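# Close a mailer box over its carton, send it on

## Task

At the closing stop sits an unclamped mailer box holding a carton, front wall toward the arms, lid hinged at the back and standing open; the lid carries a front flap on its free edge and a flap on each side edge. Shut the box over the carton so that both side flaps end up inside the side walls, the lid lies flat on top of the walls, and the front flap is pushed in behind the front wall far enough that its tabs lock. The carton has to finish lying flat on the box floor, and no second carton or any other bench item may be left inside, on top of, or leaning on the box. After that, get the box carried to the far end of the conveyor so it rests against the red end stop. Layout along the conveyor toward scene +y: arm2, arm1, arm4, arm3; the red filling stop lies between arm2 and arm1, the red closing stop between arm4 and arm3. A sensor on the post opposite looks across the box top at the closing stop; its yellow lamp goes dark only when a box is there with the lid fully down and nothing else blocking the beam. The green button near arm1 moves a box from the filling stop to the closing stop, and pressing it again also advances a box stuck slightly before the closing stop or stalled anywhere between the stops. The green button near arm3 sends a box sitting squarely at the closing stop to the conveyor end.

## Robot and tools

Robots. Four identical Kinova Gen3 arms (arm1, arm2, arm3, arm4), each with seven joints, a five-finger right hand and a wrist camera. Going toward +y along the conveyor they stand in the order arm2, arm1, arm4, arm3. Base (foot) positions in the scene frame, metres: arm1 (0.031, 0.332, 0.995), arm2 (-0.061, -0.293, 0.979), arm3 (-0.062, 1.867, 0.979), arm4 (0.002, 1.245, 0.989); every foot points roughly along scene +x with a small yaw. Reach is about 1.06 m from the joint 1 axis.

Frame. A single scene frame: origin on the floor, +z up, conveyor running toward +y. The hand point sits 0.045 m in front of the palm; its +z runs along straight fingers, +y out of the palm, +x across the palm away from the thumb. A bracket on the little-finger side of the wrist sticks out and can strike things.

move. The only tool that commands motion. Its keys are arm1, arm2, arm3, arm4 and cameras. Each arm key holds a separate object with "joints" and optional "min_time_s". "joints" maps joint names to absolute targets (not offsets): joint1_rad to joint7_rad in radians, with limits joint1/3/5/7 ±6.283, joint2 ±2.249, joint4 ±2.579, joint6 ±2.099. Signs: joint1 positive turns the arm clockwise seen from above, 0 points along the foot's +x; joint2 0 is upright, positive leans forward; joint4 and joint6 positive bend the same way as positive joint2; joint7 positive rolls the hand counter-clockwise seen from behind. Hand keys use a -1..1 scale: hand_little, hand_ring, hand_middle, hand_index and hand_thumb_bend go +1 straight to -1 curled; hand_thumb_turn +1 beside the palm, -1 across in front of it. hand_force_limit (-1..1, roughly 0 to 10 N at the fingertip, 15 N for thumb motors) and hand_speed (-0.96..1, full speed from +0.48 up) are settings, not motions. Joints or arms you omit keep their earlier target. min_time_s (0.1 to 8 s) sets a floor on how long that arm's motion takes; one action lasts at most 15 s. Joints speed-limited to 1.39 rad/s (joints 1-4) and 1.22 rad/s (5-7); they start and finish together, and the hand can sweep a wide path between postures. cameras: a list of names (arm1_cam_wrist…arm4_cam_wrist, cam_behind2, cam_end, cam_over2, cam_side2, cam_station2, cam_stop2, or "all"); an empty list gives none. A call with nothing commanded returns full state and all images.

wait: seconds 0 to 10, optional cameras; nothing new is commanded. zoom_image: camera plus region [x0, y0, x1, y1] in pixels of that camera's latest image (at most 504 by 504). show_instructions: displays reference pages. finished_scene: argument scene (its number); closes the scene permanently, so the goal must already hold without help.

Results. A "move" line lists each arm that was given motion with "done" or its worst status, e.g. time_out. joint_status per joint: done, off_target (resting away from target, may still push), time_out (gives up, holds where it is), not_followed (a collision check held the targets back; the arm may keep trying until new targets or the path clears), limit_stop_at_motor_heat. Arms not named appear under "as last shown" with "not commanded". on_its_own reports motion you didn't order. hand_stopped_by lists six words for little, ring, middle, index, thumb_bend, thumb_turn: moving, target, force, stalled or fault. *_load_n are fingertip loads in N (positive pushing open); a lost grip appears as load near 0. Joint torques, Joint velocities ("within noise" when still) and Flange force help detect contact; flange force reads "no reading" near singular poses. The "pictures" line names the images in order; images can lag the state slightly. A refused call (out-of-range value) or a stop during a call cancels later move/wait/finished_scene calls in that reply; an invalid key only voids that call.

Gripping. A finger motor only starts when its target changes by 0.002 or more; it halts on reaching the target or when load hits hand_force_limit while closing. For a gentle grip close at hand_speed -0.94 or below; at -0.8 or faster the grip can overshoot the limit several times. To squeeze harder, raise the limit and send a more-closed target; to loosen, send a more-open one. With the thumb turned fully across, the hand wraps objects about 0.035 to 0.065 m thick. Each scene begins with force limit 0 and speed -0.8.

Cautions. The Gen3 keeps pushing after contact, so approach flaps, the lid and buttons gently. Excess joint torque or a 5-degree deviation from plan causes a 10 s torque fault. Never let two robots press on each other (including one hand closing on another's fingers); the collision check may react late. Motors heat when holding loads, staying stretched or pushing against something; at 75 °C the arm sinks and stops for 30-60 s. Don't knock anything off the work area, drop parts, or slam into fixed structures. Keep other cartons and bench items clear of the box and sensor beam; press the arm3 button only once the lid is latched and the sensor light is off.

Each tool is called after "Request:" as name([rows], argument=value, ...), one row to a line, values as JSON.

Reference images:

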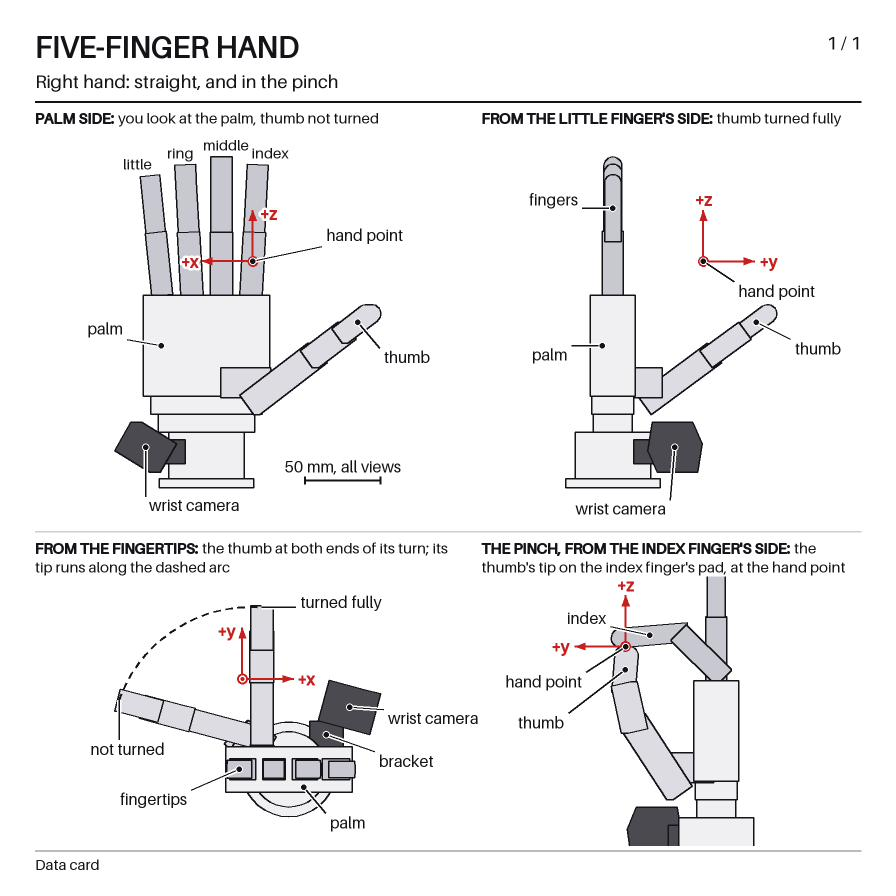

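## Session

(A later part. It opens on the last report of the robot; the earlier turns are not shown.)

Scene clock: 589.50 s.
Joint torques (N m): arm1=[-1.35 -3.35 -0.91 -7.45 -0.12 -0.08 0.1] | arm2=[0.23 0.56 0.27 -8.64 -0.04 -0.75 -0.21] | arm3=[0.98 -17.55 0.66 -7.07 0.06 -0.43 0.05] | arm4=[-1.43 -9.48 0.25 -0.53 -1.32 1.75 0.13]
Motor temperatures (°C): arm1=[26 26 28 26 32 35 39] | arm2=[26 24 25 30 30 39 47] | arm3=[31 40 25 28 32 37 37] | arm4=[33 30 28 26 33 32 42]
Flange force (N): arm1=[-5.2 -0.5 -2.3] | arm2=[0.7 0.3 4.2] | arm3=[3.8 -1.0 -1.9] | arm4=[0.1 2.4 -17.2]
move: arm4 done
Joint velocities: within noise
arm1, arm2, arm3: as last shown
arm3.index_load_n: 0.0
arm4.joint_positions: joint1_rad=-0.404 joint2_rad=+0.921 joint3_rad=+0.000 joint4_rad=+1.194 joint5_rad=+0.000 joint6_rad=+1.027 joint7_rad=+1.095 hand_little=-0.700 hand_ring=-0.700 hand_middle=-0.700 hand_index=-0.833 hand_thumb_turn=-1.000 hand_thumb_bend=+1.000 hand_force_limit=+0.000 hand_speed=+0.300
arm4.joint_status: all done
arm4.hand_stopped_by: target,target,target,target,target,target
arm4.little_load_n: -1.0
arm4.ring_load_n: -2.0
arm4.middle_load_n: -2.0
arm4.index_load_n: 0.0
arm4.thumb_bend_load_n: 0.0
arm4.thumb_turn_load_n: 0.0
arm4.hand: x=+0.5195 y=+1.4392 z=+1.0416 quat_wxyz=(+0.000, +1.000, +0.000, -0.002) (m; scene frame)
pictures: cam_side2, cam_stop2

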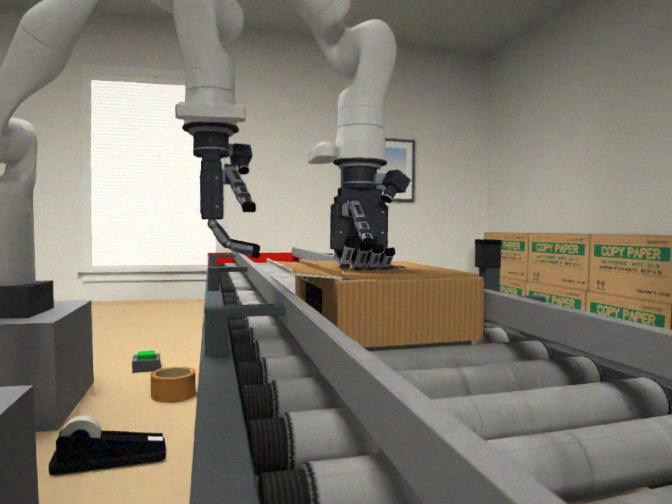

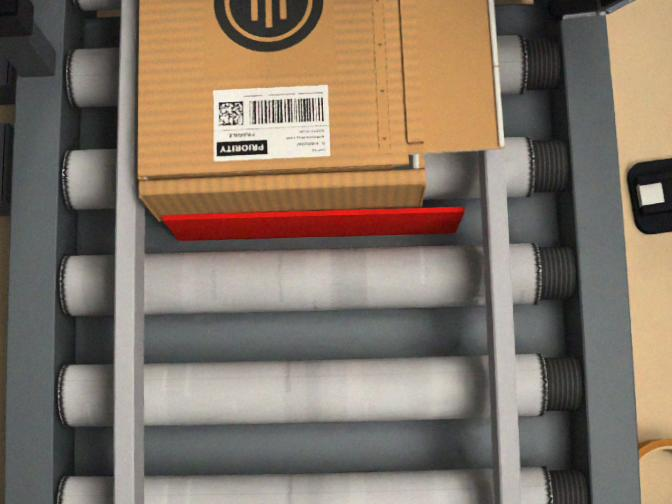

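Request:
move(arm3={"joints":{"joint1_rad":0.5870,"joint2_rad":0.7815,"joint4_rad":1.5353,"joint6_rad":0.8248,"joint7_rad":-2.4706,"hand_index":-0.15,"hand_middle":-0.15,"hand_ring":-0.15,"hand_little":-0.15},"min_time_s":1.2}, cameras=["cam_side2"])

Request:
zoom_image(camera="cam_side2", region=[200, 200, 380, 330])

Request:
move(arm3={"joints":{"joint1_rad":0.5423,"joint2_rad":0.8378,"joint4_rad":1.4083,"joint6_rad":0.8955,"joint7_rad":-2.5153},"min_time_s":1.5}, cameras=["cam_side2","cam_station2"])

Request:
zoom_image(camera="cam_side2", region=[200, 200, 380, 330])

Scene clock: 615.83 s.
Joint torques (N m): arm1=[-1.39 -3.36 -0.87 -7.47 -0.1 -0.1 0.08] | arm2=[0.28 0.57 0.18 -8.69 -0.04 -0.76 -0.2] | arm3=[0.98 -18.03 0.78 -6.57 0.06 -0.41 0.02] | arm4=[-1.42 -9.47 0.21 -0.5 -1.32 1.77 0.13]
Motor temperatures (°C): arm1=[26 26 28 26 32 35 39] | arm2=[26 24 25 30 30 39 47] | arm3=[31 40 24 27 32 37 37] | arm4=[33 30 28 26 33 32 42]
Flange force (N): arm1=[-5.2 -0.4 -2.3] | arm2=[0.7 -0.1 4.4] | arm3=[3.9 -1.2 -2.3] | arm4=[0.2 2.4 -17.2]
move: arm3 done
Joint velocities: within noise
arm1.joint_positions: joint1_rad=-0.650 joint2_rad=-0.343 joint3_rad=-0.090 joint4_rad=+1.573 joint5_rad=+0.015 joint6_rad=+1.951 joint7_rad=-2.107 hand_little=+1.000 hand_ring=+1.000 hand_middle=+1.000 hand_index=+1.000 hand_thumb_turn=+1.000 hand_thumb_bend=+1.000 hand_force_limit=+0.000 hand_speed=-0.800
arm1.joint_status: not commanded
arm1.hand_stopped_by: target,target,target,target,target,target
arm1.little_load_n: 0.0
arm1.ring_load_n: 0.0
arm1.middle_load_n: 0.0
arm1.index_load_n: 0.0
arm1.thumb_bend_load_n: 0.0
arm1.thumb_turn_load_n: 0.0
arm1.hand: x=+0.1650 y=+0.4818 z=+1.4547 quat_wxyz=(+0.007, +0.127, -0.991, +0.029) (m; scene frame)
arm2.joint_positions: joint1_rad=-0.428 joint2_rad=-0.464 joint3_rad=-0.028 joint4_rad=+1.425 joint5_rad=-0.012 joint6_rad=+1.987 joint7_rad=-1.896 hand_little=+1.000 hand_ring=+1.000 hand_middle=+1.000 hand_index=+1.000 hand_thumb_turn=+1.000 hand_thumb_bend=+1.000 hand_force_limit=+0.000 hand_speed=-0.800
arm2.joint_status: not commanded
arm2.hand_stopped_by: target,target,target,target,target,target
arm2.little_load_n: 0.0
arm2.ring_load_n: 0.0
arm2.middle_load_n: 0.0
arm2.index_load_n: 0.0
arm2.thumb_bend_load_n: 0.0
arm2.thumb_turn_load_n: 0.0
arm2.hand: x=+0.1008 y=-0.2043 z=+1.5124 quat_wxyz=(-0.087, +0.016, -0.996, -0.031) (m; scene frame)
arm3.joint_positions: joint1_rad=+0.587 joint2_rad=+0.781 joint3_rad=+0.000 joint4_rad=+1.535 joint5_rad=+0.000 joint6_rad=+0.825 joint7_rad=-2.471 hand_little=-0.150 hand_ring=-0.150 hand_middle=-0.150 hand_index=-0.150 hand_thumb_turn=+1.000 hand_thumb_bend=+1.000 hand_force_limit=+0.000 hand_speed=+0.300
arm3.joint_status: all done
arm3.hand_stopped_by: target,target,target,target,target,target
arm3.little_load_n: 0.5
arm3.ring_load_n: 0.0
arm3.middle_load_n: 0.0
arm3.index_load_n: 0.0
arm3.thumb_bend_load_n: 0.0
arm3.thumb_turn_load_n: 0.0
arm3.hand: x=+0.3951 y=+1.4894 z=+1.0336 quat_wxyz=(-0.005, -0.707, -0.707, -0.003) (m; scene frame)
arm4: as last shown
pictures: cam_side2

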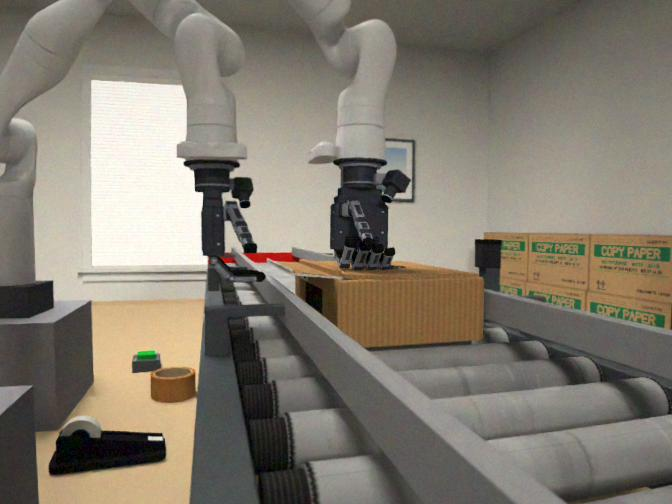

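Scaled by 2.800 from the camera's 672x504 image, which has a finer 960x720 frame.

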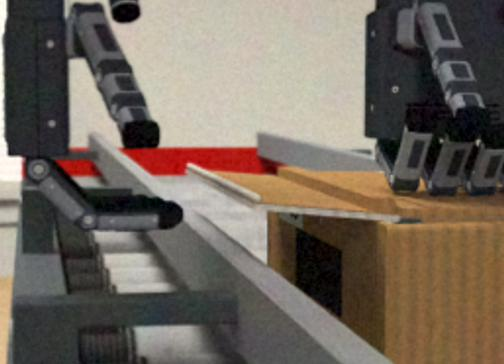

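Scene clock: 617.63 s.
Joint torques (N m): arm1=[-1.4 -3.35 -0.93 -7.48 -0.1 -0.1 0.08] | arm2=[0.23 0.55 0.25 -8.63 -0.04 -0.74 -0.18] | arm3=[0.99 -19.14 0.77 -6.85 0.05 -0.43 0.06] | arm4=[-1.5 -9.46 0.21 -0.53 -1.33 1.74 0.12]
Motor temperatures (°C): arm1=[26 26 28 26 32 35 39] | arm2=[26 24 25 30 30 39 47] | arm3=[31 40 24 27 32 37 37] | arm4=[33 30 28 26 33 32 42]
Flange force (N): arm1=[-5.2 -0.6 -2.3] | arm2=[0.7 0.3 4.2] | arm3=[3.7 -1.3 -2.2] | arm4=[0.2 2.5 -17.2]
move: arm3 done
Joint velocities: within noise
arm1, arm2, arm4: as last shown
arm3.joint_positions: joint1_rad=+0.542 joint2_rad=+0.838 joint3_rad=+0.000 joint4_rad=+1.408 joint5_rad=+0.000 joint6_rad=+0.896 joint7_rad=-2.515 hand_little=-0.150 hand_ring=-0.150 hand_middle=-0.150 hand_index=-0.150 hand_thumb_turn=+1.000 hand_thumb_bend=+1.000 hand_force_limit=+0.000 hand_speed=+0.300
arm3.joint_status: all done
arm3.hand_stopped_by: target,target,target,target,target,target
arm3.little_load_n: 0.0
arm3.ring_load_n: 0.0
arm3.middle_load_n: 0.0
arm3.index_load_n: 0.0
arm3.thumb_bend_load_n: 0.0
arm3.thumb_turn_load_n: 0.0
arm3.hand: x=+0.4352 y=+1.4894 z=+1.0337 quat_wxyz=(-0.005, -0.707, -0.707, -0.003) (m; scene frame)
pictures: cam_side2, cam_station2

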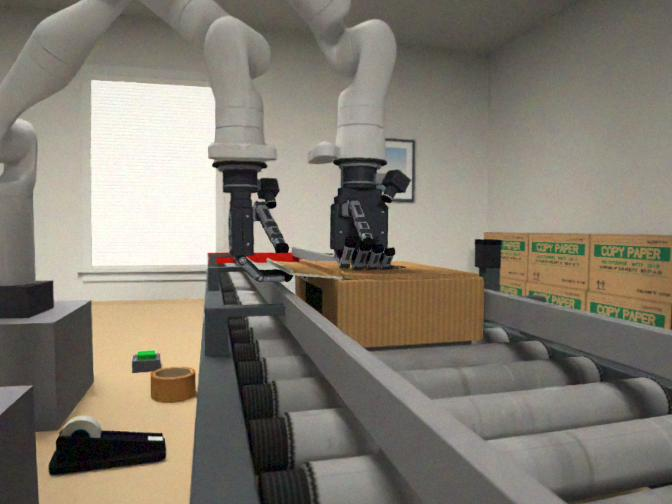

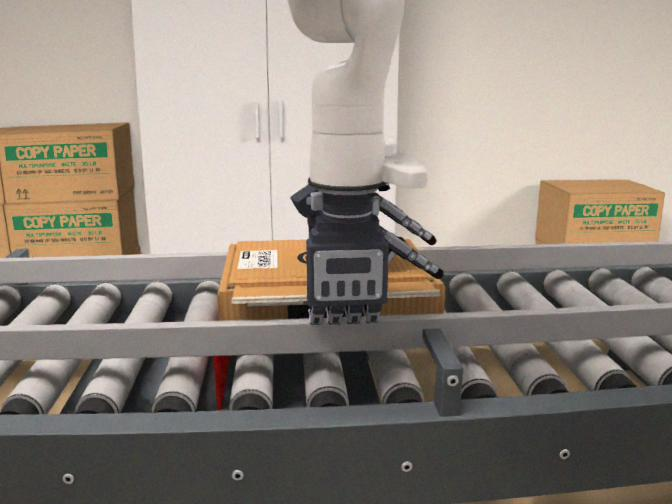

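Scaled by 2.800 from the camera's 672x504 image, which has a finer 960x720 frame.

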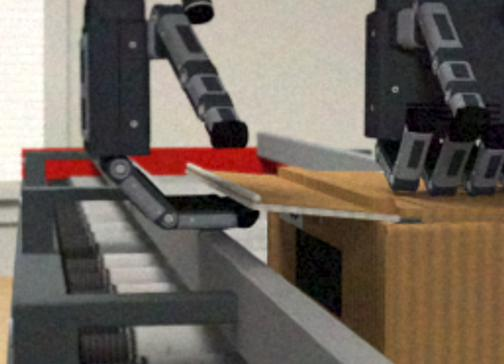

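Request:
move(arm4={"joints":{"joint2_rad":0.8625,"joint4_rad":1.1485,"joint6_rad":1.1306},"min_time_s":1})

Request:
move(arm4={"joints":{"joint1_rad":-0.1653,"joint2_rad":0.5307,"joint4_rad":1.4076,"joint6_rad":1.2033,"joint7_rad":1.3335},"min_time_s":1.2})

Request:
move(arm3={"joints":{"joint1_rad":0.5165,"joint2_rad":0.8206,"joint4_rad":1.2850,"joint6_rad":1.0360,"joint7_rad":-2.5411},"min_time_s":1.5}, cameras=["cam_side2","cam_stop2"])

Request:
zoom_image(camera="cam_side2", region=[200, 170, 440, 350])

Scene clock: 631.37 s.
Joint torques (N m): arm1=[-1.41 -3.3 -0.9 -7.44 -0.11 -0.11 0.09] | arm2=[0.24 0.55 0.26 -8.63 -0.08 -0.72 -0.21] | arm3=[1.06 -19.31 0.73 -6.93 0.05 -0.35 0.02] | arm4=[-0.27 -19.77 1.88 -8.1 -0.18 0.13 0.32]
Motor temperatures (°C): arm1=[26 26 28 26 32 35 39] | arm2=[26 24 25 30 30 39 47] | arm3=[31 40 24 27 32 37 37] | arm4=[33 30 28 26 33 32 42]
Flange force (N): arm1=[-5.1 -0.6 -2.4] | arm2=[0.6 0.2 4.3] | arm3=[3.9 -1.4 -1.8] | arm4=[-8.2 3.8 -0.4]
move: arm4 done
Joint velocities: within noise
arm1, arm2, arm3: as last shown
arm3.middle_load_n: 0.5
arm3.index_load_n: 0.5
arm3.thumb_bend_load_n: -0.5
arm4.joint_positions: joint1_rad=-0.404 joint2_rad=+0.862 joint3_rad=+0.000 joint4_rad=+1.149 joint5_rad=+0.000 joint6_rad=+1.131 joint7_rad=+1.094 hand_little=-0.700 hand_ring=-0.700 hand_middle=-0.700 hand_index=-0.833 hand_thumb_turn=-1.000 hand_thumb_bend=+1.000 hand_force_limit=+0.000 hand_speed=+0.300
arm4.joint_status: all done
arm4.hand_stopped_by: target,target,target,target,target,target
arm4.little_load_n: 0.0
arm4.ring_load_n: 0.0
arm4.middle_load_n: 0.0
arm4.index_load_n: 0.0
arm4.thumb_bend_load_n: 0.0
arm4.thumb_turn_load_n: 0.0
arm4.hand: x=+0.5197 y=+1.4393 z=+1.0894 quat_wxyz=(+0.000, +1.000, +0.000, -0.002) (m; scene frame)
pictures: none

Scene clock: 632.87 s.
Joint torques (N m): arm1=[-1.42 -3.32 -0.89 -7.49 -0.11 -0.08 0.08] | arm2=[0.24 0.53 0.28 -8.62 -0.05 -0.73 -0.23] | arm3=[1.02 -19.27 0.77 -6.89 0.02 -0.42 0.05] | arm4=[-0.25 -15.31 1.79 -8.34 -0.15 0.12 0.31]
Motor temperatures (°C): arm1=[26 26 28 26 32 35 39] | arm2=[26 24 25 30 30 39 47] | arm3=[31 40 24 27 32 37 37] | arm4=[33 30 28 26 33 32 42]
Flange force (N): arm1=[-5.1 -0.6 -2.2] | arm2=[0.6 0.2 4.2] | arm3=[3.7 -1.2 -2.0] | arm4=[-7.6 1.0 0.8]
move: arm4 done
Joint velocities: within noise
arm1, arm2, arm3: as last shown
arm2.thumb_bend_load_n: -0.5
arm3.thumb_bend_load_n: 0.0
arm4.joint_positions: joint1_rad=-0.165 joint2_rad=+0.531 joint3_rad=+0.000 joint4_rad=+1.408 joint5_rad=+0.000 joint6_rad=+1.203 joint7_rad=+1.334 hand_little=-0.700 hand_ring=-0.700 hand_middle=-0.700 hand_index=-0.833 hand_thumb_turn=-1.000 hand_thumb_bend=+1.000 hand_force_limit=+0.000 hand_speed=+0.300
arm4.joint_status: all done
arm4.hand_stopped_by: target,target,target,target,target,target
arm4.little_load_n: 0.0
arm4.ring_load_n: 0.0
arm4.middle_load_n: 0.0
arm4.index_load_n: 0.0
arm4.thumb_bend_load_n: 0.0
arm4.thumb_turn_load_n: 0.0
arm4.hand: x=+0.4701 y=+1.2793 z=+1.1998 quat_wxyz=(+0.000, +1.000, +0.000, -0.002) (m; scene frame)
pictures: none

Scene clock: 634.67 s.
Joint torques (N m): arm1=[-1.38 -3.35 -0.87 -7.44 -0.11 -0.09 0.1] | arm2=[0.2 0.53 0.23 -8.66 -0.05 -0.76 -0.23] | arm3=[0.62 -20.25 0.41 -8.26 -0.13 -0.78 0.01] | arm4=[-0.25 -15.37 1.8 -8.35 -0.17 0.11 0.3]
Motor temperatures (°C): arm1=[26 26 28 26 32 35 39] | arm2=[26 24 25 30 30 39 47] | arm3=[31 40 24 27 32 37 37] | arm4=[33 30 28 26 33 32 42]
Flange force (N): arm1=[-5.2 -0.4 -2.4] | arm2=[0.6 0.1 4.3] | arm3=[4.0 -3.2 -1.0] | arm4=[-7.5 1.0 0.8]
move: arm3 done
Joint velocities: within noise
arm1, arm2, arm4: as last shown
arm2.ring_load_n: 0.5
arm2.thumb_bend_load_n: 0.0
arm3.joint_positions: joint1_rad=+0.516 joint2_rad=+0.821 joint3_rad=+0.000 joint4_rad=+1.285 joint5_rad=+0.000 joint6_rad=+1.036 joint7_rad=-2.541 hand_little=-0.150 hand_ring=-0.150 hand_middle=-0.150 hand_index=-0.150 hand_thumb_turn=+1.000 hand_thumb_bend=+1.000 hand_force_limit=+0.000 hand_speed=+0.300
arm3.joint_status: all done
arm3.hand_stopped_by: target,target,target,target,target,target
arm3.little_load_n: 0.0
arm3.ring_load_n: 0.0
arm3.middle_load_n: 1.5
arm3.index_load_n: 0.0
arm3.thumb_bend_load_n: 0.0
arm3.thumb_turn_load_n: 0.0
arm3.hand: x=+0.4602 y=+1.4895 z=+1.0757 quat_wxyz=(-0.005, -0.707, -0.707, -0.003) (m; scene frame)
pictures: cam_side2, cam_stop2

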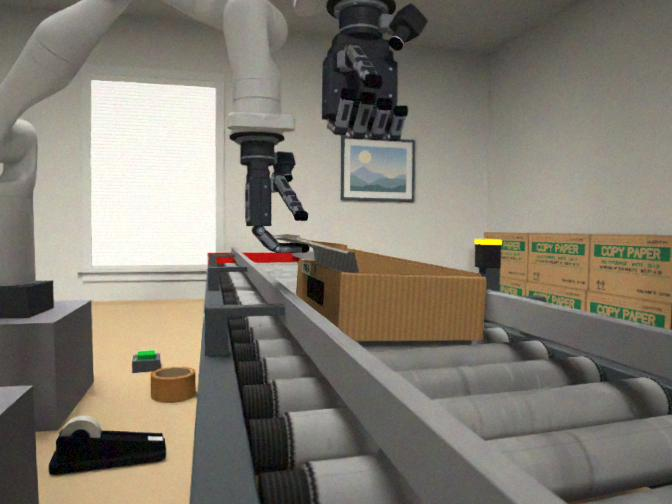

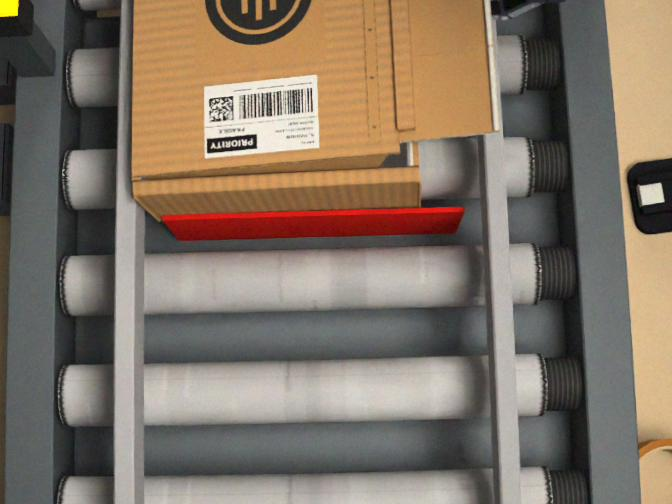

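Scaled by 2.100 from the camera's 672x504 image, which has a finer 960x720 frame.

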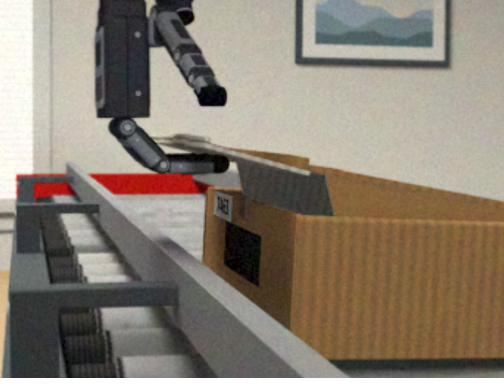

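Request:
move(arm3={"joints":{"joint1_rad":0.5044,"joint2_rad":0.7690,"joint4_rad":1.1459,"joint6_rad":1.2267,"joint7_rad":-2.5532},"min_time_s":1.8}, cameras=["cam_side2"])

Request:
zoom_image(camera="cam_side2", region=[200, 110, 500, 360])

Request:
move(arm3={"joints":{"joint1_rad":0.5676,"joint2_rad":0.6226,"joint4_rad":1.3042,"joint6_rad":1.2148,"joint7_rad":-2.49},"min_time_s":1.5})

Request:
move(arm3={"joints":{"joint7_rad":0.65,"hand_thumb_turn":-1,"hand_index":1,"hand_middle":1,"hand_ring":1,"hand_little":1}}, cameras=["cam_side2","cam_stop2"])

Request:
zoom_image(camera="cam_side2", region=[200, 110, 500, 360])

Scene clock: 643.07 s.
Joint torques (N m): arm1=[-1.46 -3.33 -0.9 -7.43 -0.1 -0.09 0.08] | arm2=[0.24 0.51 0.21 -8.63 -0.02 -0.77 -0.22] | arm3=[0.92 -20.21 0.7 -8.54 0.02 -0.41 0.11] | arm4=[-0.22 -15.39 1.81 -8.34 -0.14 0.1 0.3]
Motor temperatures (°C): arm1=[26 26 28 26 32 35 39] | arm2=[26 24 25 30 30 39 47] | arm3=[31 40 24 27 32 37 37] | arm4=[33 30 28 26 33 32 42]
Flange force (N): arm1=[-5.2 -0.5 -2.4] | arm2=[0.5 0.1 4.1] | arm3=[4.3 -2.6 0.2] | arm4=[-7.4 0.9 0.8]
move: arm3 done
Joint velocities: within noise
arm1, arm2, arm4: as last shown
arm2.ring_load_n: 0.0
arm2.index_load_n: -0.5
arm3.joint_positions: joint1_rad=+0.504 joint2_rad=+0.769 joint3_rad=+0.000 joint4_rad=+1.146 joint5_rad=+0.000 joint6_rad=+1.227 joint7_rad=-2.553 hand_little=-0.150 hand_ring=-0.150 hand_middle=-0.150 hand_index=-0.150 hand_thumb_turn=+1.000 hand_thumb_bend=+1.000 hand_force_limit=+0.000 hand_speed=+0.300
arm3.joint_status: all done
arm3.hand_stopped_by: target,target,target,target,target,target
arm3.little_load_n: 0.0
arm3.ring_load_n: 0.0
arm3.middle_load_n: 2.0
arm3.index_load_n: 0.0
arm3.thumb_bend_load_n: 0.0
arm3.thumb_turn_load_n: 0.0
arm3.hand: x=+0.4721 y=+1.4896 z=+1.1455 quat_wxyz=(-0.005, -0.707, -0.707, -0.003) (m; scene frame)
pictures: cam_side2

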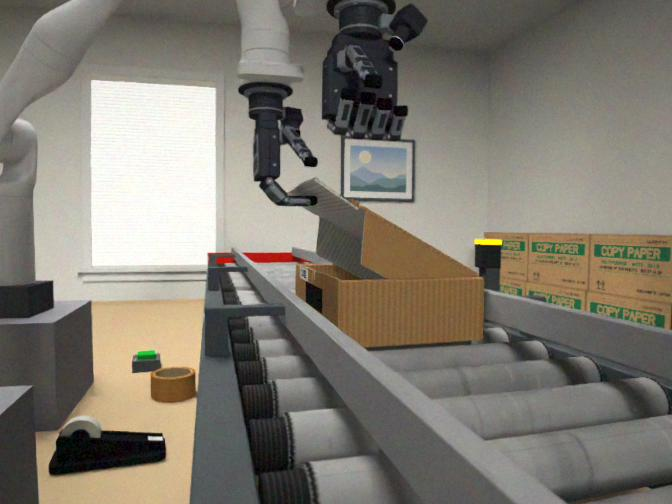

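Scaled by 1.680 from the camera's 672x504 image, which has a finer 960x720 frame.

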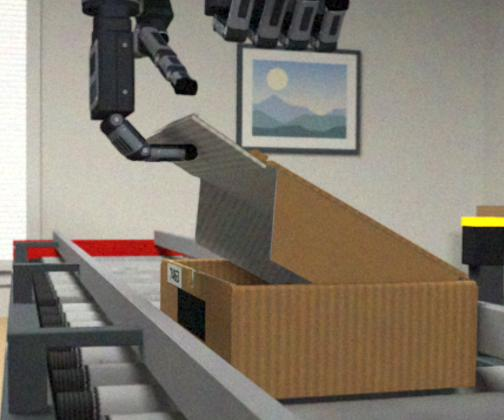

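Scene clock: 644.87 s.
Joint torques (N m): arm1=[-1.39 -3.35 -0.91 -7.5 -0.11 -0.11 0.09] | arm2=[0.21 0.54 0.21 -8.66 -0.04 -0.74 -0.19] | arm3=[1.03 -17.39 0.67 -8.19 0.06 -0.45 0] | arm4=[-0.24 -15.35 1.79 -8.3 -0.12 0.1 0.29]
Motor temperatures (°C): arm1=[26 26 28 26 32 35 39] | arm2=[26 24 25 30 30 39 47] | arm3=[31 40 24 27 32 37 37] | arm4=[33 30 28 26 33 32 42]
Flange force (N): arm1=[-5.2 -0.6 -2.2] | arm2=[0.6 0.1 4.3] | arm3=[4.3 -1.9 -0.9] | arm4=[-7.3 0.9 0.7]
move: arm3 done
Joint velocities: within noise
arm1, arm2, arm4: as last shown
arm2.index_load_n: 0.0
arm3.joint_positions: joint1_rad=+0.568 joint2_rad=+0.623 joint3_rad=+0.000 joint4_rad=+1.304 joint5_rad=+0.000 joint6_rad=+1.215 joint7_rad=-2.490 hand_little=-0.150 hand_ring=-0.150 hand_middle=-0.150 hand_index=-0.150 hand_thumb_turn=+1.000 hand_thumb_bend=+1.000 hand_force_limit=+0.000 hand_speed=+0.300
arm3.joint_status: all done
arm3.hand_stopped_by: target,target,target,target,target,target
arm3.little_load_n: 0.0
arm3.ring_load_n: 0.0
arm3.middle_load_n: 0.0
arm3.index_load_n: 0.0
arm3.thumb_bend_load_n: 0.0
arm3.thumb_turn_load_n: 0.0
arm3.hand: x=+0.4102 y=+1.4897 z=+1.1807 quat_wxyz=(-0.005, -0.707, -0.707, -0.003) (m; scene frame)
arm4.thumb_bend_load_n: -0.5
pictures: none

Scene clock: 648.00 s.
Joint torques (N m): arm1=[-1.4 -3.32 -0.88 -7.47 -0.11 -0.08 0.1] | arm2=[0.24 0.51 0.27 -8.66 -0.06 -0.76 -0.21] | arm3=[1.01 -17.28 0.6 -8.03 0.03 -0.27 0.05] | arm4=[-0.24 -15.38 1.76 -8.35 -0.13 0.09 0.29]
Motor temperatures (°C): arm1=[26 26 28 26 32 35 39] | arm2=[26 24 25 30 30 39 47] | arm3=[31 40 24 27 32 37 37] | arm4=[33 30 28 26 33 32 42]
Flange force (N): arm1=[-5.1 -0.5 -2.3] | arm2=[0.6 0.2 4.3] | arm3=[-4.3 1.8 -0.9] | arm4=[-7.4 1.0 0.8]
move: arm3 done
Joint velocities: within noise
arm1, arm2, arm4: as last shown
arm3.joint_positions: joint1_rad=+0.568 joint2_rad=+0.623 joint3_rad=+0.000 joint4_rad=+1.304 joint5_rad=+0.000 joint6_rad=+1.215 joint7_rad=+0.650 hand_little=+1.000 hand_ring=+1.000 hand_middle=+1.000 hand_index=+1.000 hand_thumb_turn=-1.000 hand_thumb_bend=+1.000 hand_force_limit=+0.000 hand_speed=+0.300
arm3.joint_status: all done
arm3.hand_stopped_by: target,target,target,target,target,target
arm3.little_load_n: 0.0
arm3.ring_load_n: 0.0
arm3.middle_load_n: -0.5
arm3.index_load_n: 0.0
arm3.thumb_bend_load_n: 0.0
arm3.thumb_turn_load_n: 0.0
arm3.hand: x=+0.2898 y=+1.5514 z=+1.1791 quat_wxyz=(-0.003, +0.707, -0.707, +0.005) (m; scene frame)
arm4.thumb_bend_load_n: 0.0
pictures: cam_side2, cam_stop2

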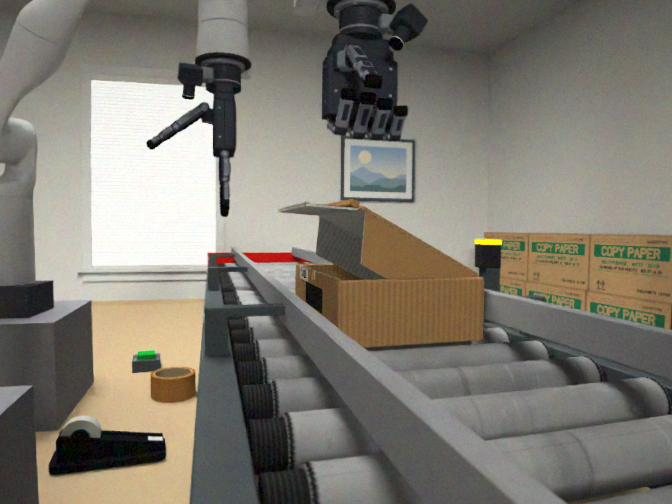

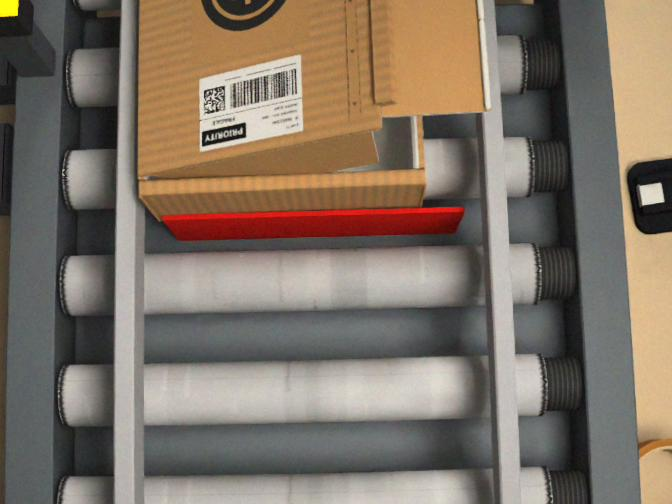

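Scaled by 1.680 from the camera's 672x504 image, which has a finer 960x720 frame.

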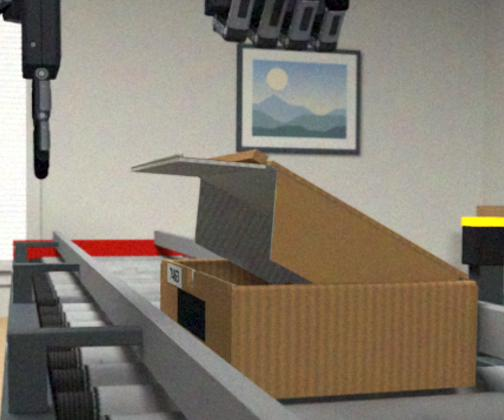

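Request:
move(arm4={"joints":{"joint1_rad":-0.2917,"joint2_rad":0.8997,"joint4_rad":0.8039,"joint6_rad":1.438,"joint7_rad":1.2071},"min_time_s":1.2})

Request:
move(arm4={"joints":{"joint2_rad":0.9640,"joint4_rad":0.9535,"joint6_rad":1.2241},"min_time_s":1.5}, cameras=["cam_side2"])

Request:
zoom_image(camera="cam_side2", region=[200, 110, 500, 360])

Request:
move(arm4={"joints":{"joint1_rad":-0.1653,"joint2_rad":0.5307,"joint4_rad":1.4076,"joint6_rad":1.2033,"joint7_rad":1.3335},"min_time_s":1.2})

Request:
move(arm3={"joints":{"joint1_rad":0.5163,"joint2_rad":0.9693,"joint4_rad":0.9521,"joint6_rad":1.4202,"joint7_rad":0.6003},"min_time_s":1.5}, cameras=["cam_side2","cam_stop2"])

Request:
zoom_image(camera="cam_side2", region=[200, 110, 500, 360])

Scene clock: 700.17 s.
Joint torques (N m): arm1=[-1.37 -3.36 -0.86 -7.42 -0.12 -0.12 0.11] | arm2=[0.25 0.58 0.19 -8.62 -0.02 -0.76 -0.21] | arm3=[0.97 -17.26 0.59 -8.02 0.02 -0.32 0.06] | arm4=[-0.22 -20.93 1.94 -8.82 -0.16 0.11 0.32]
Motor temperatures (°C): arm1=[26 26 27 26 32 34 39] | arm2=[26 24 25 30 30 39 46] | arm3=[30 39 24 27 32 37 37] | arm4=[33 30 28 25 33 32 41]
Flange force (N): arm1=[-5.1 -0.3 -2.6] | arm2=[0.6 0.0 4.1] | arm3=[-4.2 1.8 -1.0] | arm4=[-11.8 3.8 1.9]
move: arm4 done
Joint velocities: within noise
arm1.joint_positions: joint1_rad=-0.650 joint2_rad=-0.343 joint3_rad=-0.090 joint4_rad=+1.573 joint5_rad=+0.015 joint6_rad=+1.951 joint7_rad=-2.107 hand_little=+1.000 hand_ring=+1.000 hand_middle=+1.000 hand_index=+1.000 hand_thumb_turn=+1.000 hand_thumb_bend=+1.000 hand_force_limit=+0.000 hand_speed=-0.800
arm1.joint_status: not commanded
arm1.hand_stopped_by: target,target,target,target,target,target
arm1.little_load_n: 0.0
arm1.ring_load_n: 0.0
arm1.middle_load_n: 0.0
arm1.index_load_n: 0.0
arm1.thumb_bend_load_n: 0.0
arm1.thumb_turn_load_n: 0.0
arm1.hand: x=+0.1650 y=+0.4818 z=+1.4547 quat_wxyz=(+0.007, +0.127, -0.991, +0.029) (m; scene frame)
arm2.joint_positions: joint1_rad=-0.428 joint2_rad=-0.464 joint3_rad=-0.028 joint4_rad=+1.425 joint5_rad=-0.012 joint6_rad=+1.987 joint7_rad=-1.896 hand_little=+1.000 hand_ring=+1.000 hand_middle=+1.000 hand_index=+1.000 hand_thumb_turn=+1.000 hand_thumb_bend=+1.000 hand_force_limit=+0.000 hand_speed=-0.800
arm2.joint_status: not commanded
arm2.hand_stopped_by: target,target,target,target,target,target
arm2.little_load_n: 0.0
arm2.ring_load_n: 0.0
arm2.middle_load_n: 0.0
arm2.index_load_n: 0.0
arm2.thumb_bend_load_n: 0.0
arm2.thumb_turn_load_n: 0.0
arm2.hand: x=+0.1008 y=-0.2043 z=+1.5124 quat_wxyz=(-0.087, +0.016, -0.996, -0.031) (m; scene frame)
arm3: as last shown
arm3.middle_load_n: 0.0
arm4.joint_positions: joint1_rad=-0.292 joint2_rad=+0.900 joint3_rad=+0.000 joint4_rad=+0.804 joint5_rad=+0.000 joint6_rad=+1.438 joint7_rad=+1.207 hand_little=-0.700 hand_ring=-0.700 hand_middle=-0.700 hand_index=-0.833 hand_thumb_turn=-1.000 hand_thumb_bend=+1.000 hand_force_limit=+0.000 hand_speed=+0.300
arm4.joint_status: all done
arm4.hand_stopped_by: target,target,target,target,target,target
arm4.little_load_n: 0.0
arm4.ring_load_n: 0.0
arm4.middle_load_n: 0.0
arm4.index_load_n: 0.0
arm4.thumb_bend_load_n: 0.0
arm4.thumb_turn_load_n: 0.0
arm4.hand: x=+0.5800 y=+1.3893 z=+1.1693 quat_wxyz=(+0.000, +1.000, +0.000, -0.002) (m; scene frame)
pictures: none

Scene clock: 701.97 s.
Joint torques (N m): arm1=[-1.37 -3.32 -0.85 -7.47 -0.1 -0.08 0.1] | arm2=[0.22 0.53 0.25 -8.6 -0.07 -0.75 -0.18] | arm3=[0.99 -17.25 0.64 -8 0.01 -0.27 0.06] | arm4=[-0.32 -19.91 1.85 -7.81 -0.22 -0.01 0.31]
Motor temperatures (°C): arm1=[26 26 27 26 32 34 39] | arm2=[26 24 25 30 30 39 46] | arm3=[30 38 24 27 32 37 37] | arm4=[33 30 28 25 33 32 41]
Flange force (N): arm1=[-5.1 -0.4 -2.2] | arm2=[0.6 0.3 4.1] | arm3=[-4.3 1.8 -0.9] | arm4=[-9.8 3.4 -2.5]
move: arm4 done
Joint velocities: within noise
arm1, arm2, arm3: as last shown
arm1.index_load_n: -0.5
arm3.middle_load_n: -0.5
arm4.joint_positions: joint1_rad=-0.292 joint2_rad=+0.964 joint3_rad=+0.000 joint4_rad=+0.953 joint5_rad=+0.000 joint6_rad=+1.224 joint7_rad=+1.207 hand_little=-0.700 hand_ring=-0.700 hand_middle=-0.700 hand_index=-0.833 hand_thumb_turn=-1.000 hand_thumb_bend=+1.000 hand_force_limit=+0.000 hand_speed=+0.300
arm4.joint_status: all done
arm4.hand_stopped_by: target,target,target,target,target,target
arm4.little_load_n: 0.0
arm4.ring_load_n: 0.0
arm4.middle_load_n: 0.0
arm4.index_load_n: -0.5
arm4.thumb_bend_load_n: 0.0
arm4.thumb_turn_load_n: 0.0
arm4.hand: x=+0.5797 y=+1.3893 z=+1.0825 quat_wxyz=(+0.000, +1.000, +0.000, -0.002) (m; scene frame)
pictures: cam_side2

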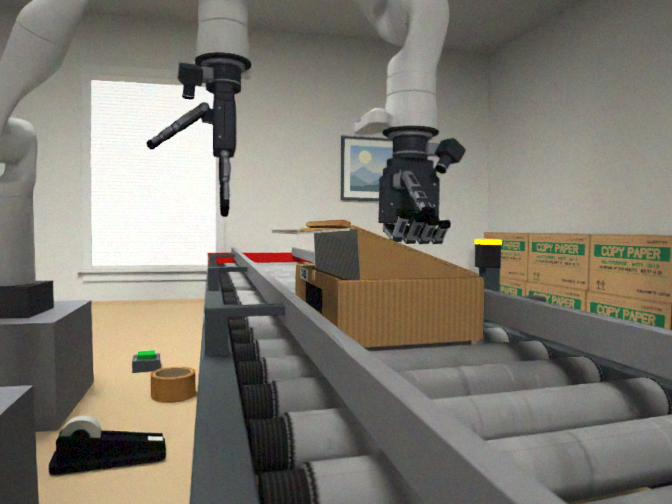

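Scaled by 1.680 from the camera's 672x504 image, which has a finer 960x720 frame.

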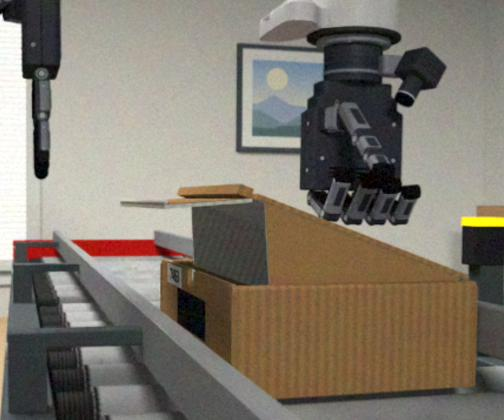

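Scene clock: 703.63 s.
Joint torques (N m): arm1=[-1.38 -3.35 -0.89 -7.46 -0.1 -0.1 0.11] | arm2=[0.24 0.53 0.26 -8.63 -0.03 -0.74 -0.2] | arm3=[1 -17.25 0.63 -7.98 -0.02 -0.31 0.05] | arm4=[-0.24 -15.33 1.79 -8.34 -0.14 0.1 0.3]
Motor temperatures (°C): arm1=[26 26 27 26 32 34 39] | arm2=[26 24 25 30 30 39 46] | arm3=[30 38 24 27 32 37 37] | arm4=[33 30 28 25 33 32 41]
Flange force (N): arm1=[-5.1 -0.4 -2.4] | arm2=[0.6 0.3 4.2] | arm3=[-4.2 1.6 -1.1] | arm4=[-7.6 1.0 0.8]
move: arm4 done
Joint velocities: within noise
arm1, arm2, arm3: as last shown
arm1.index_load_n: 0.0
arm2.thumb_bend_load_n: -0.5
arm3.middle_load_n: 0.0
arm4.joint_positions: joint1_rad=-0.165 joint2_rad=+0.531 joint3_rad=+0.000 joint4_rad=+1.408 joint5_rad=+0.000 joint6_rad=+1.203 joint7_rad=+1.333 hand_little=-0.700 hand_ring=-0.700 hand_middle=-0.700 hand_index=-0.833 hand_thumb_turn=-1.000 hand_thumb_bend=+1.000 hand_force_limit=+0.000 hand_speed=+0.300
arm4.joint_status: all done
arm4.hand_stopped_by: target,target,target,target,target,target
arm4.little_load_n: 0.0
arm4.ring_load_n: 0.0
arm4.middle_load_n: 0.0
arm4.index_load_n: 0.0
arm4.thumb_bend_load_n: 0.0
arm4.thumb_turn_load_n: 0.0
arm4.hand: x=+0.4701 y=+1.2794 z=+1.1998 quat_wxyz=(+0.000, +1.000, +0.000, -0.002) (m; scene frame)
pictures: none

Scene clock: 705.43 s.
Joint torques (N m): arm1=[-1.41 -3.37 -0.89 -7.45 -0.1 -0.11 0.11] | arm2=[0.28 0.55 0.24 -8.65 -0.05 -0.75 -0.2] | arm3=[0.94 -21.32 0.75 -7.5 -0.01 0.21 0.03] | arm4=[-0.24 -15.37 1.81 -8.32 -0.17 0.13 0.29]
Motor temperatures (°C): arm1=[26 26 27 26 32 34 39] | arm2=[26 24 25 30 30 39 46] | arm3=[30 38 24 27 32 37 37] | arm4=[33 30 28 25 33 32 41]
Flange force (N): arm1=[-5.2 -0.4 -2.5] | arm2=[0.6 0.1 4.3] | arm3=[-4.4 3.1 -0.3] | arm4=[-7.4 1.0 0.9]
move: arm3 done
Joint velocities: within noise
arm1, arm2, arm4: as last shown
arm3.joint_positions: joint1_rad=+0.516 joint2_rad=+0.969 joint3_rad=+0.000 joint4_rad=+0.952 joint5_rad=+0.000 joint6_rad=+1.420 joint7_rad=+0.600 hand_little=+1.000 hand_ring=+1.000 hand_middle=+1.000 hand_index=+1.000 hand_thumb_turn=-1.000 hand_thumb_bend=+1.000 hand_force_limit=+0.000 hand_speed=+0.300
arm3.joint_status: all done
arm3.hand_stopped_by: target,target,target,target,target,target
arm3.little_load_n: 0.0
arm3.ring_load_n: 0.0
arm3.middle_load_n: 0.0
arm3.index_load_n: 0.5
arm3.thumb_bend_load_n: 0.0
arm3.thumb_turn_load_n: 0.0
arm3.hand: x=+0.3406 y=+1.5506 z=+1.0973 quat_wxyz=(+0.015, +0.704, -0.704, -0.093) (m; scene frame)
pictures: cam_side2, cam_stop2

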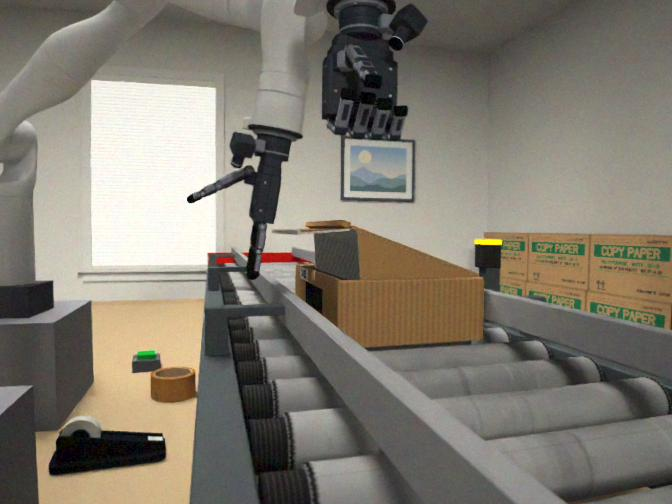

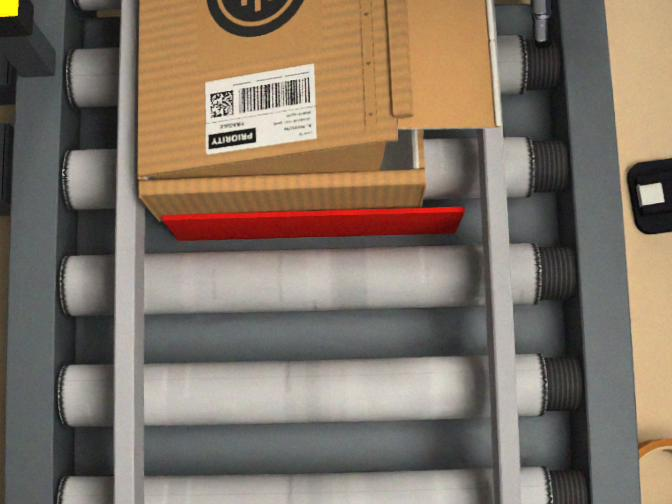

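Scaled by 1.680 from the camera's 672x504 image, which has a finer 960x720 frame.

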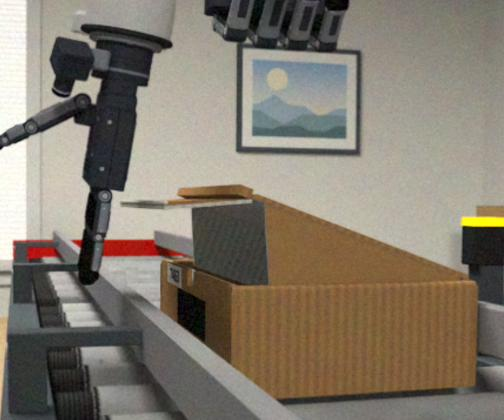

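Request:
move(arm3={"joints":{"joint1_rad":0.4969,"joint2_rad":0.9850,"joint4_rad":0.7863,"joint6_rad":1.5703,"joint7_rad":0.5809},"min_time_s":1.2}, cameras=["cam_side2"])

Request:
zoom_image(camera="cam_side2", region=[200, 110, 500, 360])

Request:
move(arm3={"joints":{"joint1_rad":0.4819,"joint2_rad":1.0454,"joint4_rad":0.7219,"joint6_rad":1.5743,"joint7_rad":0.5659},"min_time_s":1.2}, cameras=["cam_side2"])

Request:
zoom_image(camera="cam_side2", region=[200, 110, 500, 360])

Scene clock: 716.93 s.
Joint torques (N m): arm1=[-1.38 -3.33 -0.89 -7.45 -0.13 -0.11 0.11] | arm2=[0.25 0.49 0.25 -8.68 -0.05 -0.76 -0.21] | arm3=[0.99 -21.73 0.75 -7.8 0.03 0.17 0.05] | arm4=[-0.2 -15.38 1.82 -8.34 -0.15 0.11 0.31]
Motor temperatures (°C): arm1=[26 26 27 26 32 34 39] | arm2=[26 24 25 30 30 39 46] | arm3=[30 38 24 27 32 37 37] | arm4=[33 30 28 25 33 31 41]
Flange force (N): arm1=[-5.1 -0.5 -2.4] | arm2=[0.6 0.2 4.3] | arm3=[-5.0 3.9 0.3] | arm4=[-7.5 0.8 0.8]
move: arm3 done
Joint velocities: within noise
arm1, arm2, arm4: as last shown
arm2.thumb_bend_load_n: 0.0
arm3.joint_positions: joint1_rad=+0.497 joint2_rad=+0.985 joint3_rad=+0.000 joint4_rad=+0.786 joint5_rad=+0.000 joint6_rad=+1.570 joint7_rad=+0.581 hand_little=+1.000 hand_ring=+1.000 hand_middle=+1.000 hand_index=+1.000 hand_thumb_turn=-1.000 hand_thumb_bend=+1.000 hand_force_limit=+0.000 hand_speed=+0.300
arm3.joint_status: all done
arm3.hand_stopped_by: target,target,target,target,target,target
arm3.little_load_n: 0.0
arm3.ring_load_n: 0.0
arm3.middle_load_n: 0.0
arm3.index_load_n: 0.0
arm3.thumb_bend_load_n: 0.0
arm3.thumb_turn_load_n: 0.0
arm3.hand: x=+0.3606 y=+1.5507 z=+1.1375 quat_wxyz=(+0.017, +0.704, -0.704, -0.093) (m; scene frame)
pictures: cam_side2

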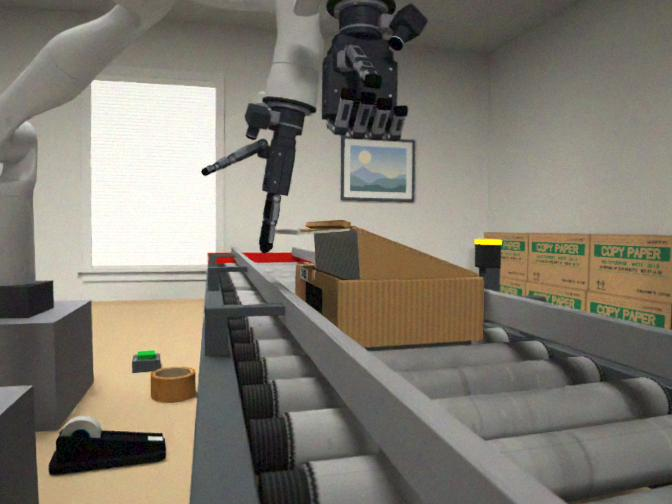

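Scaled by 1.680 from the camera's 672x504 image, which has a finer 960x720 frame.

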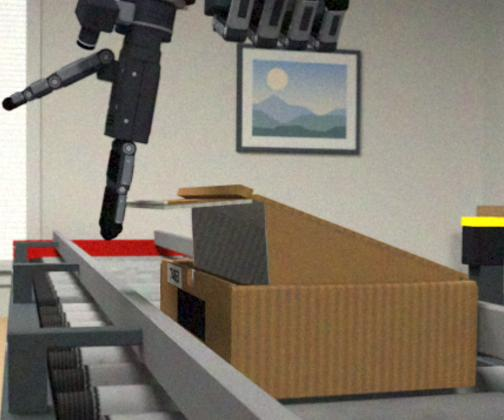

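Scene clock: 718.43 s.
Joint torques (N m): arm1=[-1.35 -3.35 -0.9 -7.45 -0.11 -0.11 0.08] | arm2=[0.23 0.51 0.26 -8.59 -0.02 -0.76 -0.19] | arm3=[0.46 -22.85 0.43 -8.89 -0.25 -0.53 0.06] | arm4=[-0.23 -15.35 1.78 -8.35 -0.16 0.11 0.31]
Motor temperatures (°C): arm1=[26 26 27 26 32 34 39] | arm2=[26 24 25 30 30 39 46] | arm3=[30 38 24 27 32 37 37] | arm4=[33 30 28 25 33 31 41]
Flange force (N): arm1=[-5.2 -0.5 -2.4] | arm2=[0.5 0.3 4.0] | arm3=[-6.3 7.6 1.5] | arm4=[-7.6 0.9 0.8]
move: arm3 done
Joint velocities: within noise
arm1, arm2, arm4: as last shown
arm3.joint_positions: joint1_rad=+0.482 joint2_rad=+1.045 joint3_rad=+0.000 joint4_rad=+0.722 joint5_rad=+0.000 joint6_rad=+1.574 joint7_rad=+0.566 hand_little=+1.000 hand_ring=+1.000 hand_middle=+1.000 hand_index=+1.000 hand_thumb_turn=-1.000 hand_thumb_bend=+1.000 hand_force_limit=+0.000 hand_speed=+0.300
arm3.joint_status: all done
arm3.hand_stopped_by: target,target,target,target,target,target
arm3.little_load_n: -0.5
arm3.ring_load_n: 0.0
arm3.middle_load_n: -0.5
arm3.index_load_n: 0.0
arm3.thumb_bend_load_n: 0.0
arm3.thumb_turn_load_n: 0.0
arm3.hand: x=+0.3775 y=+1.5506 z=+1.1173 quat_wxyz=(+0.018, +0.704, -0.704, -0.092) (m; scene frame)
pictures: cam_side2

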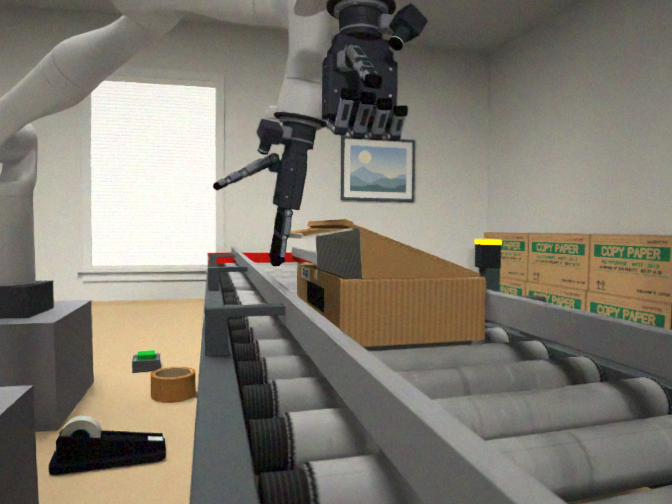

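Scaled by 1.680 from the camera's 672x504 image, which has a finer 960x720 frame.

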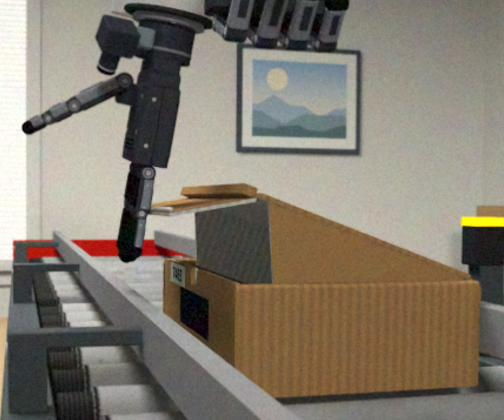

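Request:
move(arm3={"joints":{"joint1_rad":0.4691,"joint2_rad":1.1049,"joint4_rad":0.6561,"joint6_rad":1.5806,"joint7_rad":0.5531},"min_time_s":1.2}, cameras=["cam_side2","cam_stop2"])

Request:
zoom_image(camera="cam_side2", region=[200, 110, 500, 360])

Scene clock: 723.57 s.
Joint torques (N m): arm1=[-1.4 -3.36 -0.89 -7.45 -0.12 -0.12 0.08] | arm2=[0.26 0.57 0.22 -8.63 -0.04 -0.75 -0.19] | arm3=[0.66 -23.2 0.55 -8.29 -0.17 -0.05 0.05] | arm4=[-0.23 -15.37 1.79 -8.33 -0.16 0.12 0.33]
Motor temperatures (°C): arm1=[26 26 27 26 32 34 39] | arm2=[26 24 25 30 30 39 46] | arm3=[30 38 24 27 32 37 37] | arm4=[33 30 28 25 33 31 41]
Flange force (N): arm1=[-5.2 -0.5 -2.5] | arm2=[0.7 0.1 4.2] | arm3=[-5.8 6.6 1.1] | arm4=[-7.5 0.9 0.8]
move: arm3 done
Joint velocities: within noise
arm1, arm2, arm4: as last shown
arm3.joint_positions: joint1_rad=+0.469 joint2_rad=+1.105 joint3_rad=+0.000 joint4_rad=+0.656 joint5_rad=+0.000 joint6_rad=+1.581 joint7_rad=+0.553 hand_little=+1.000 hand_ring=+1.000 hand_middle=+1.000 hand_index=+1.000 hand_thumb_turn=-1.000 hand_thumb_bend=+1.000 hand_force_limit=+0.000 hand_speed=+0.300
arm3.joint_status: all done
arm3.hand_stopped_by: target,target,target,target,target,target
arm3.little_load_n: 0.0
arm3.ring_load_n: -0.5
arm3.middle_load_n: -0.5
arm3.index_load_n: 0.0
arm3.thumb_bend_load_n: 0.0
arm3.thumb_turn_load_n: 0.0
arm3.hand: x=+0.3926 y=+1.5506 z=+1.0975 quat_wxyz=(+0.020, +0.704, -0.704, -0.092) (m; scene frame)
arm4.middle_load_n: 0.5
pictures: cam_side2, cam_stop2

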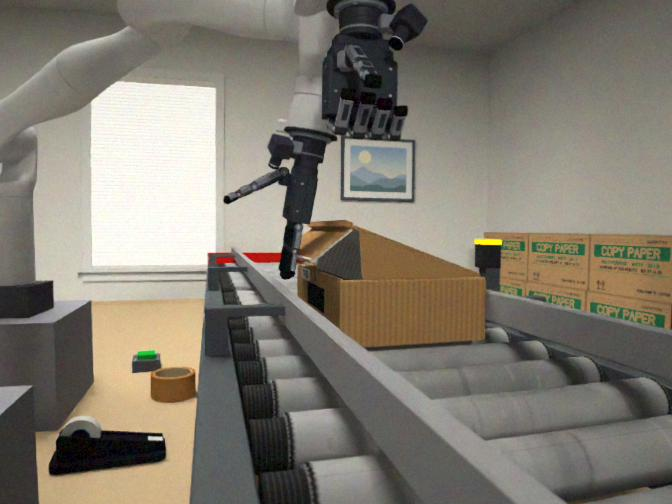

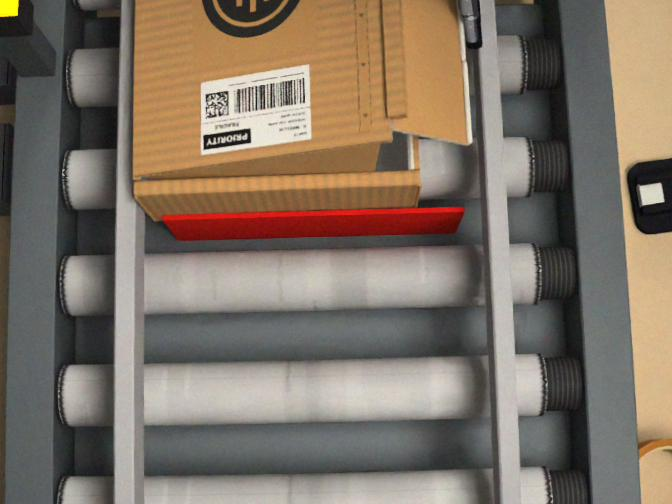

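Scaled by 1.680 from the camera's 672x504 image, which has a finer 960x720 frame.

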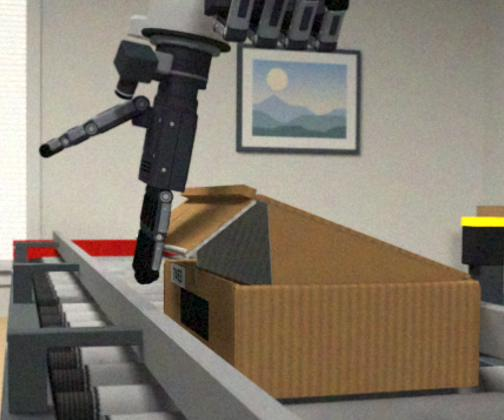

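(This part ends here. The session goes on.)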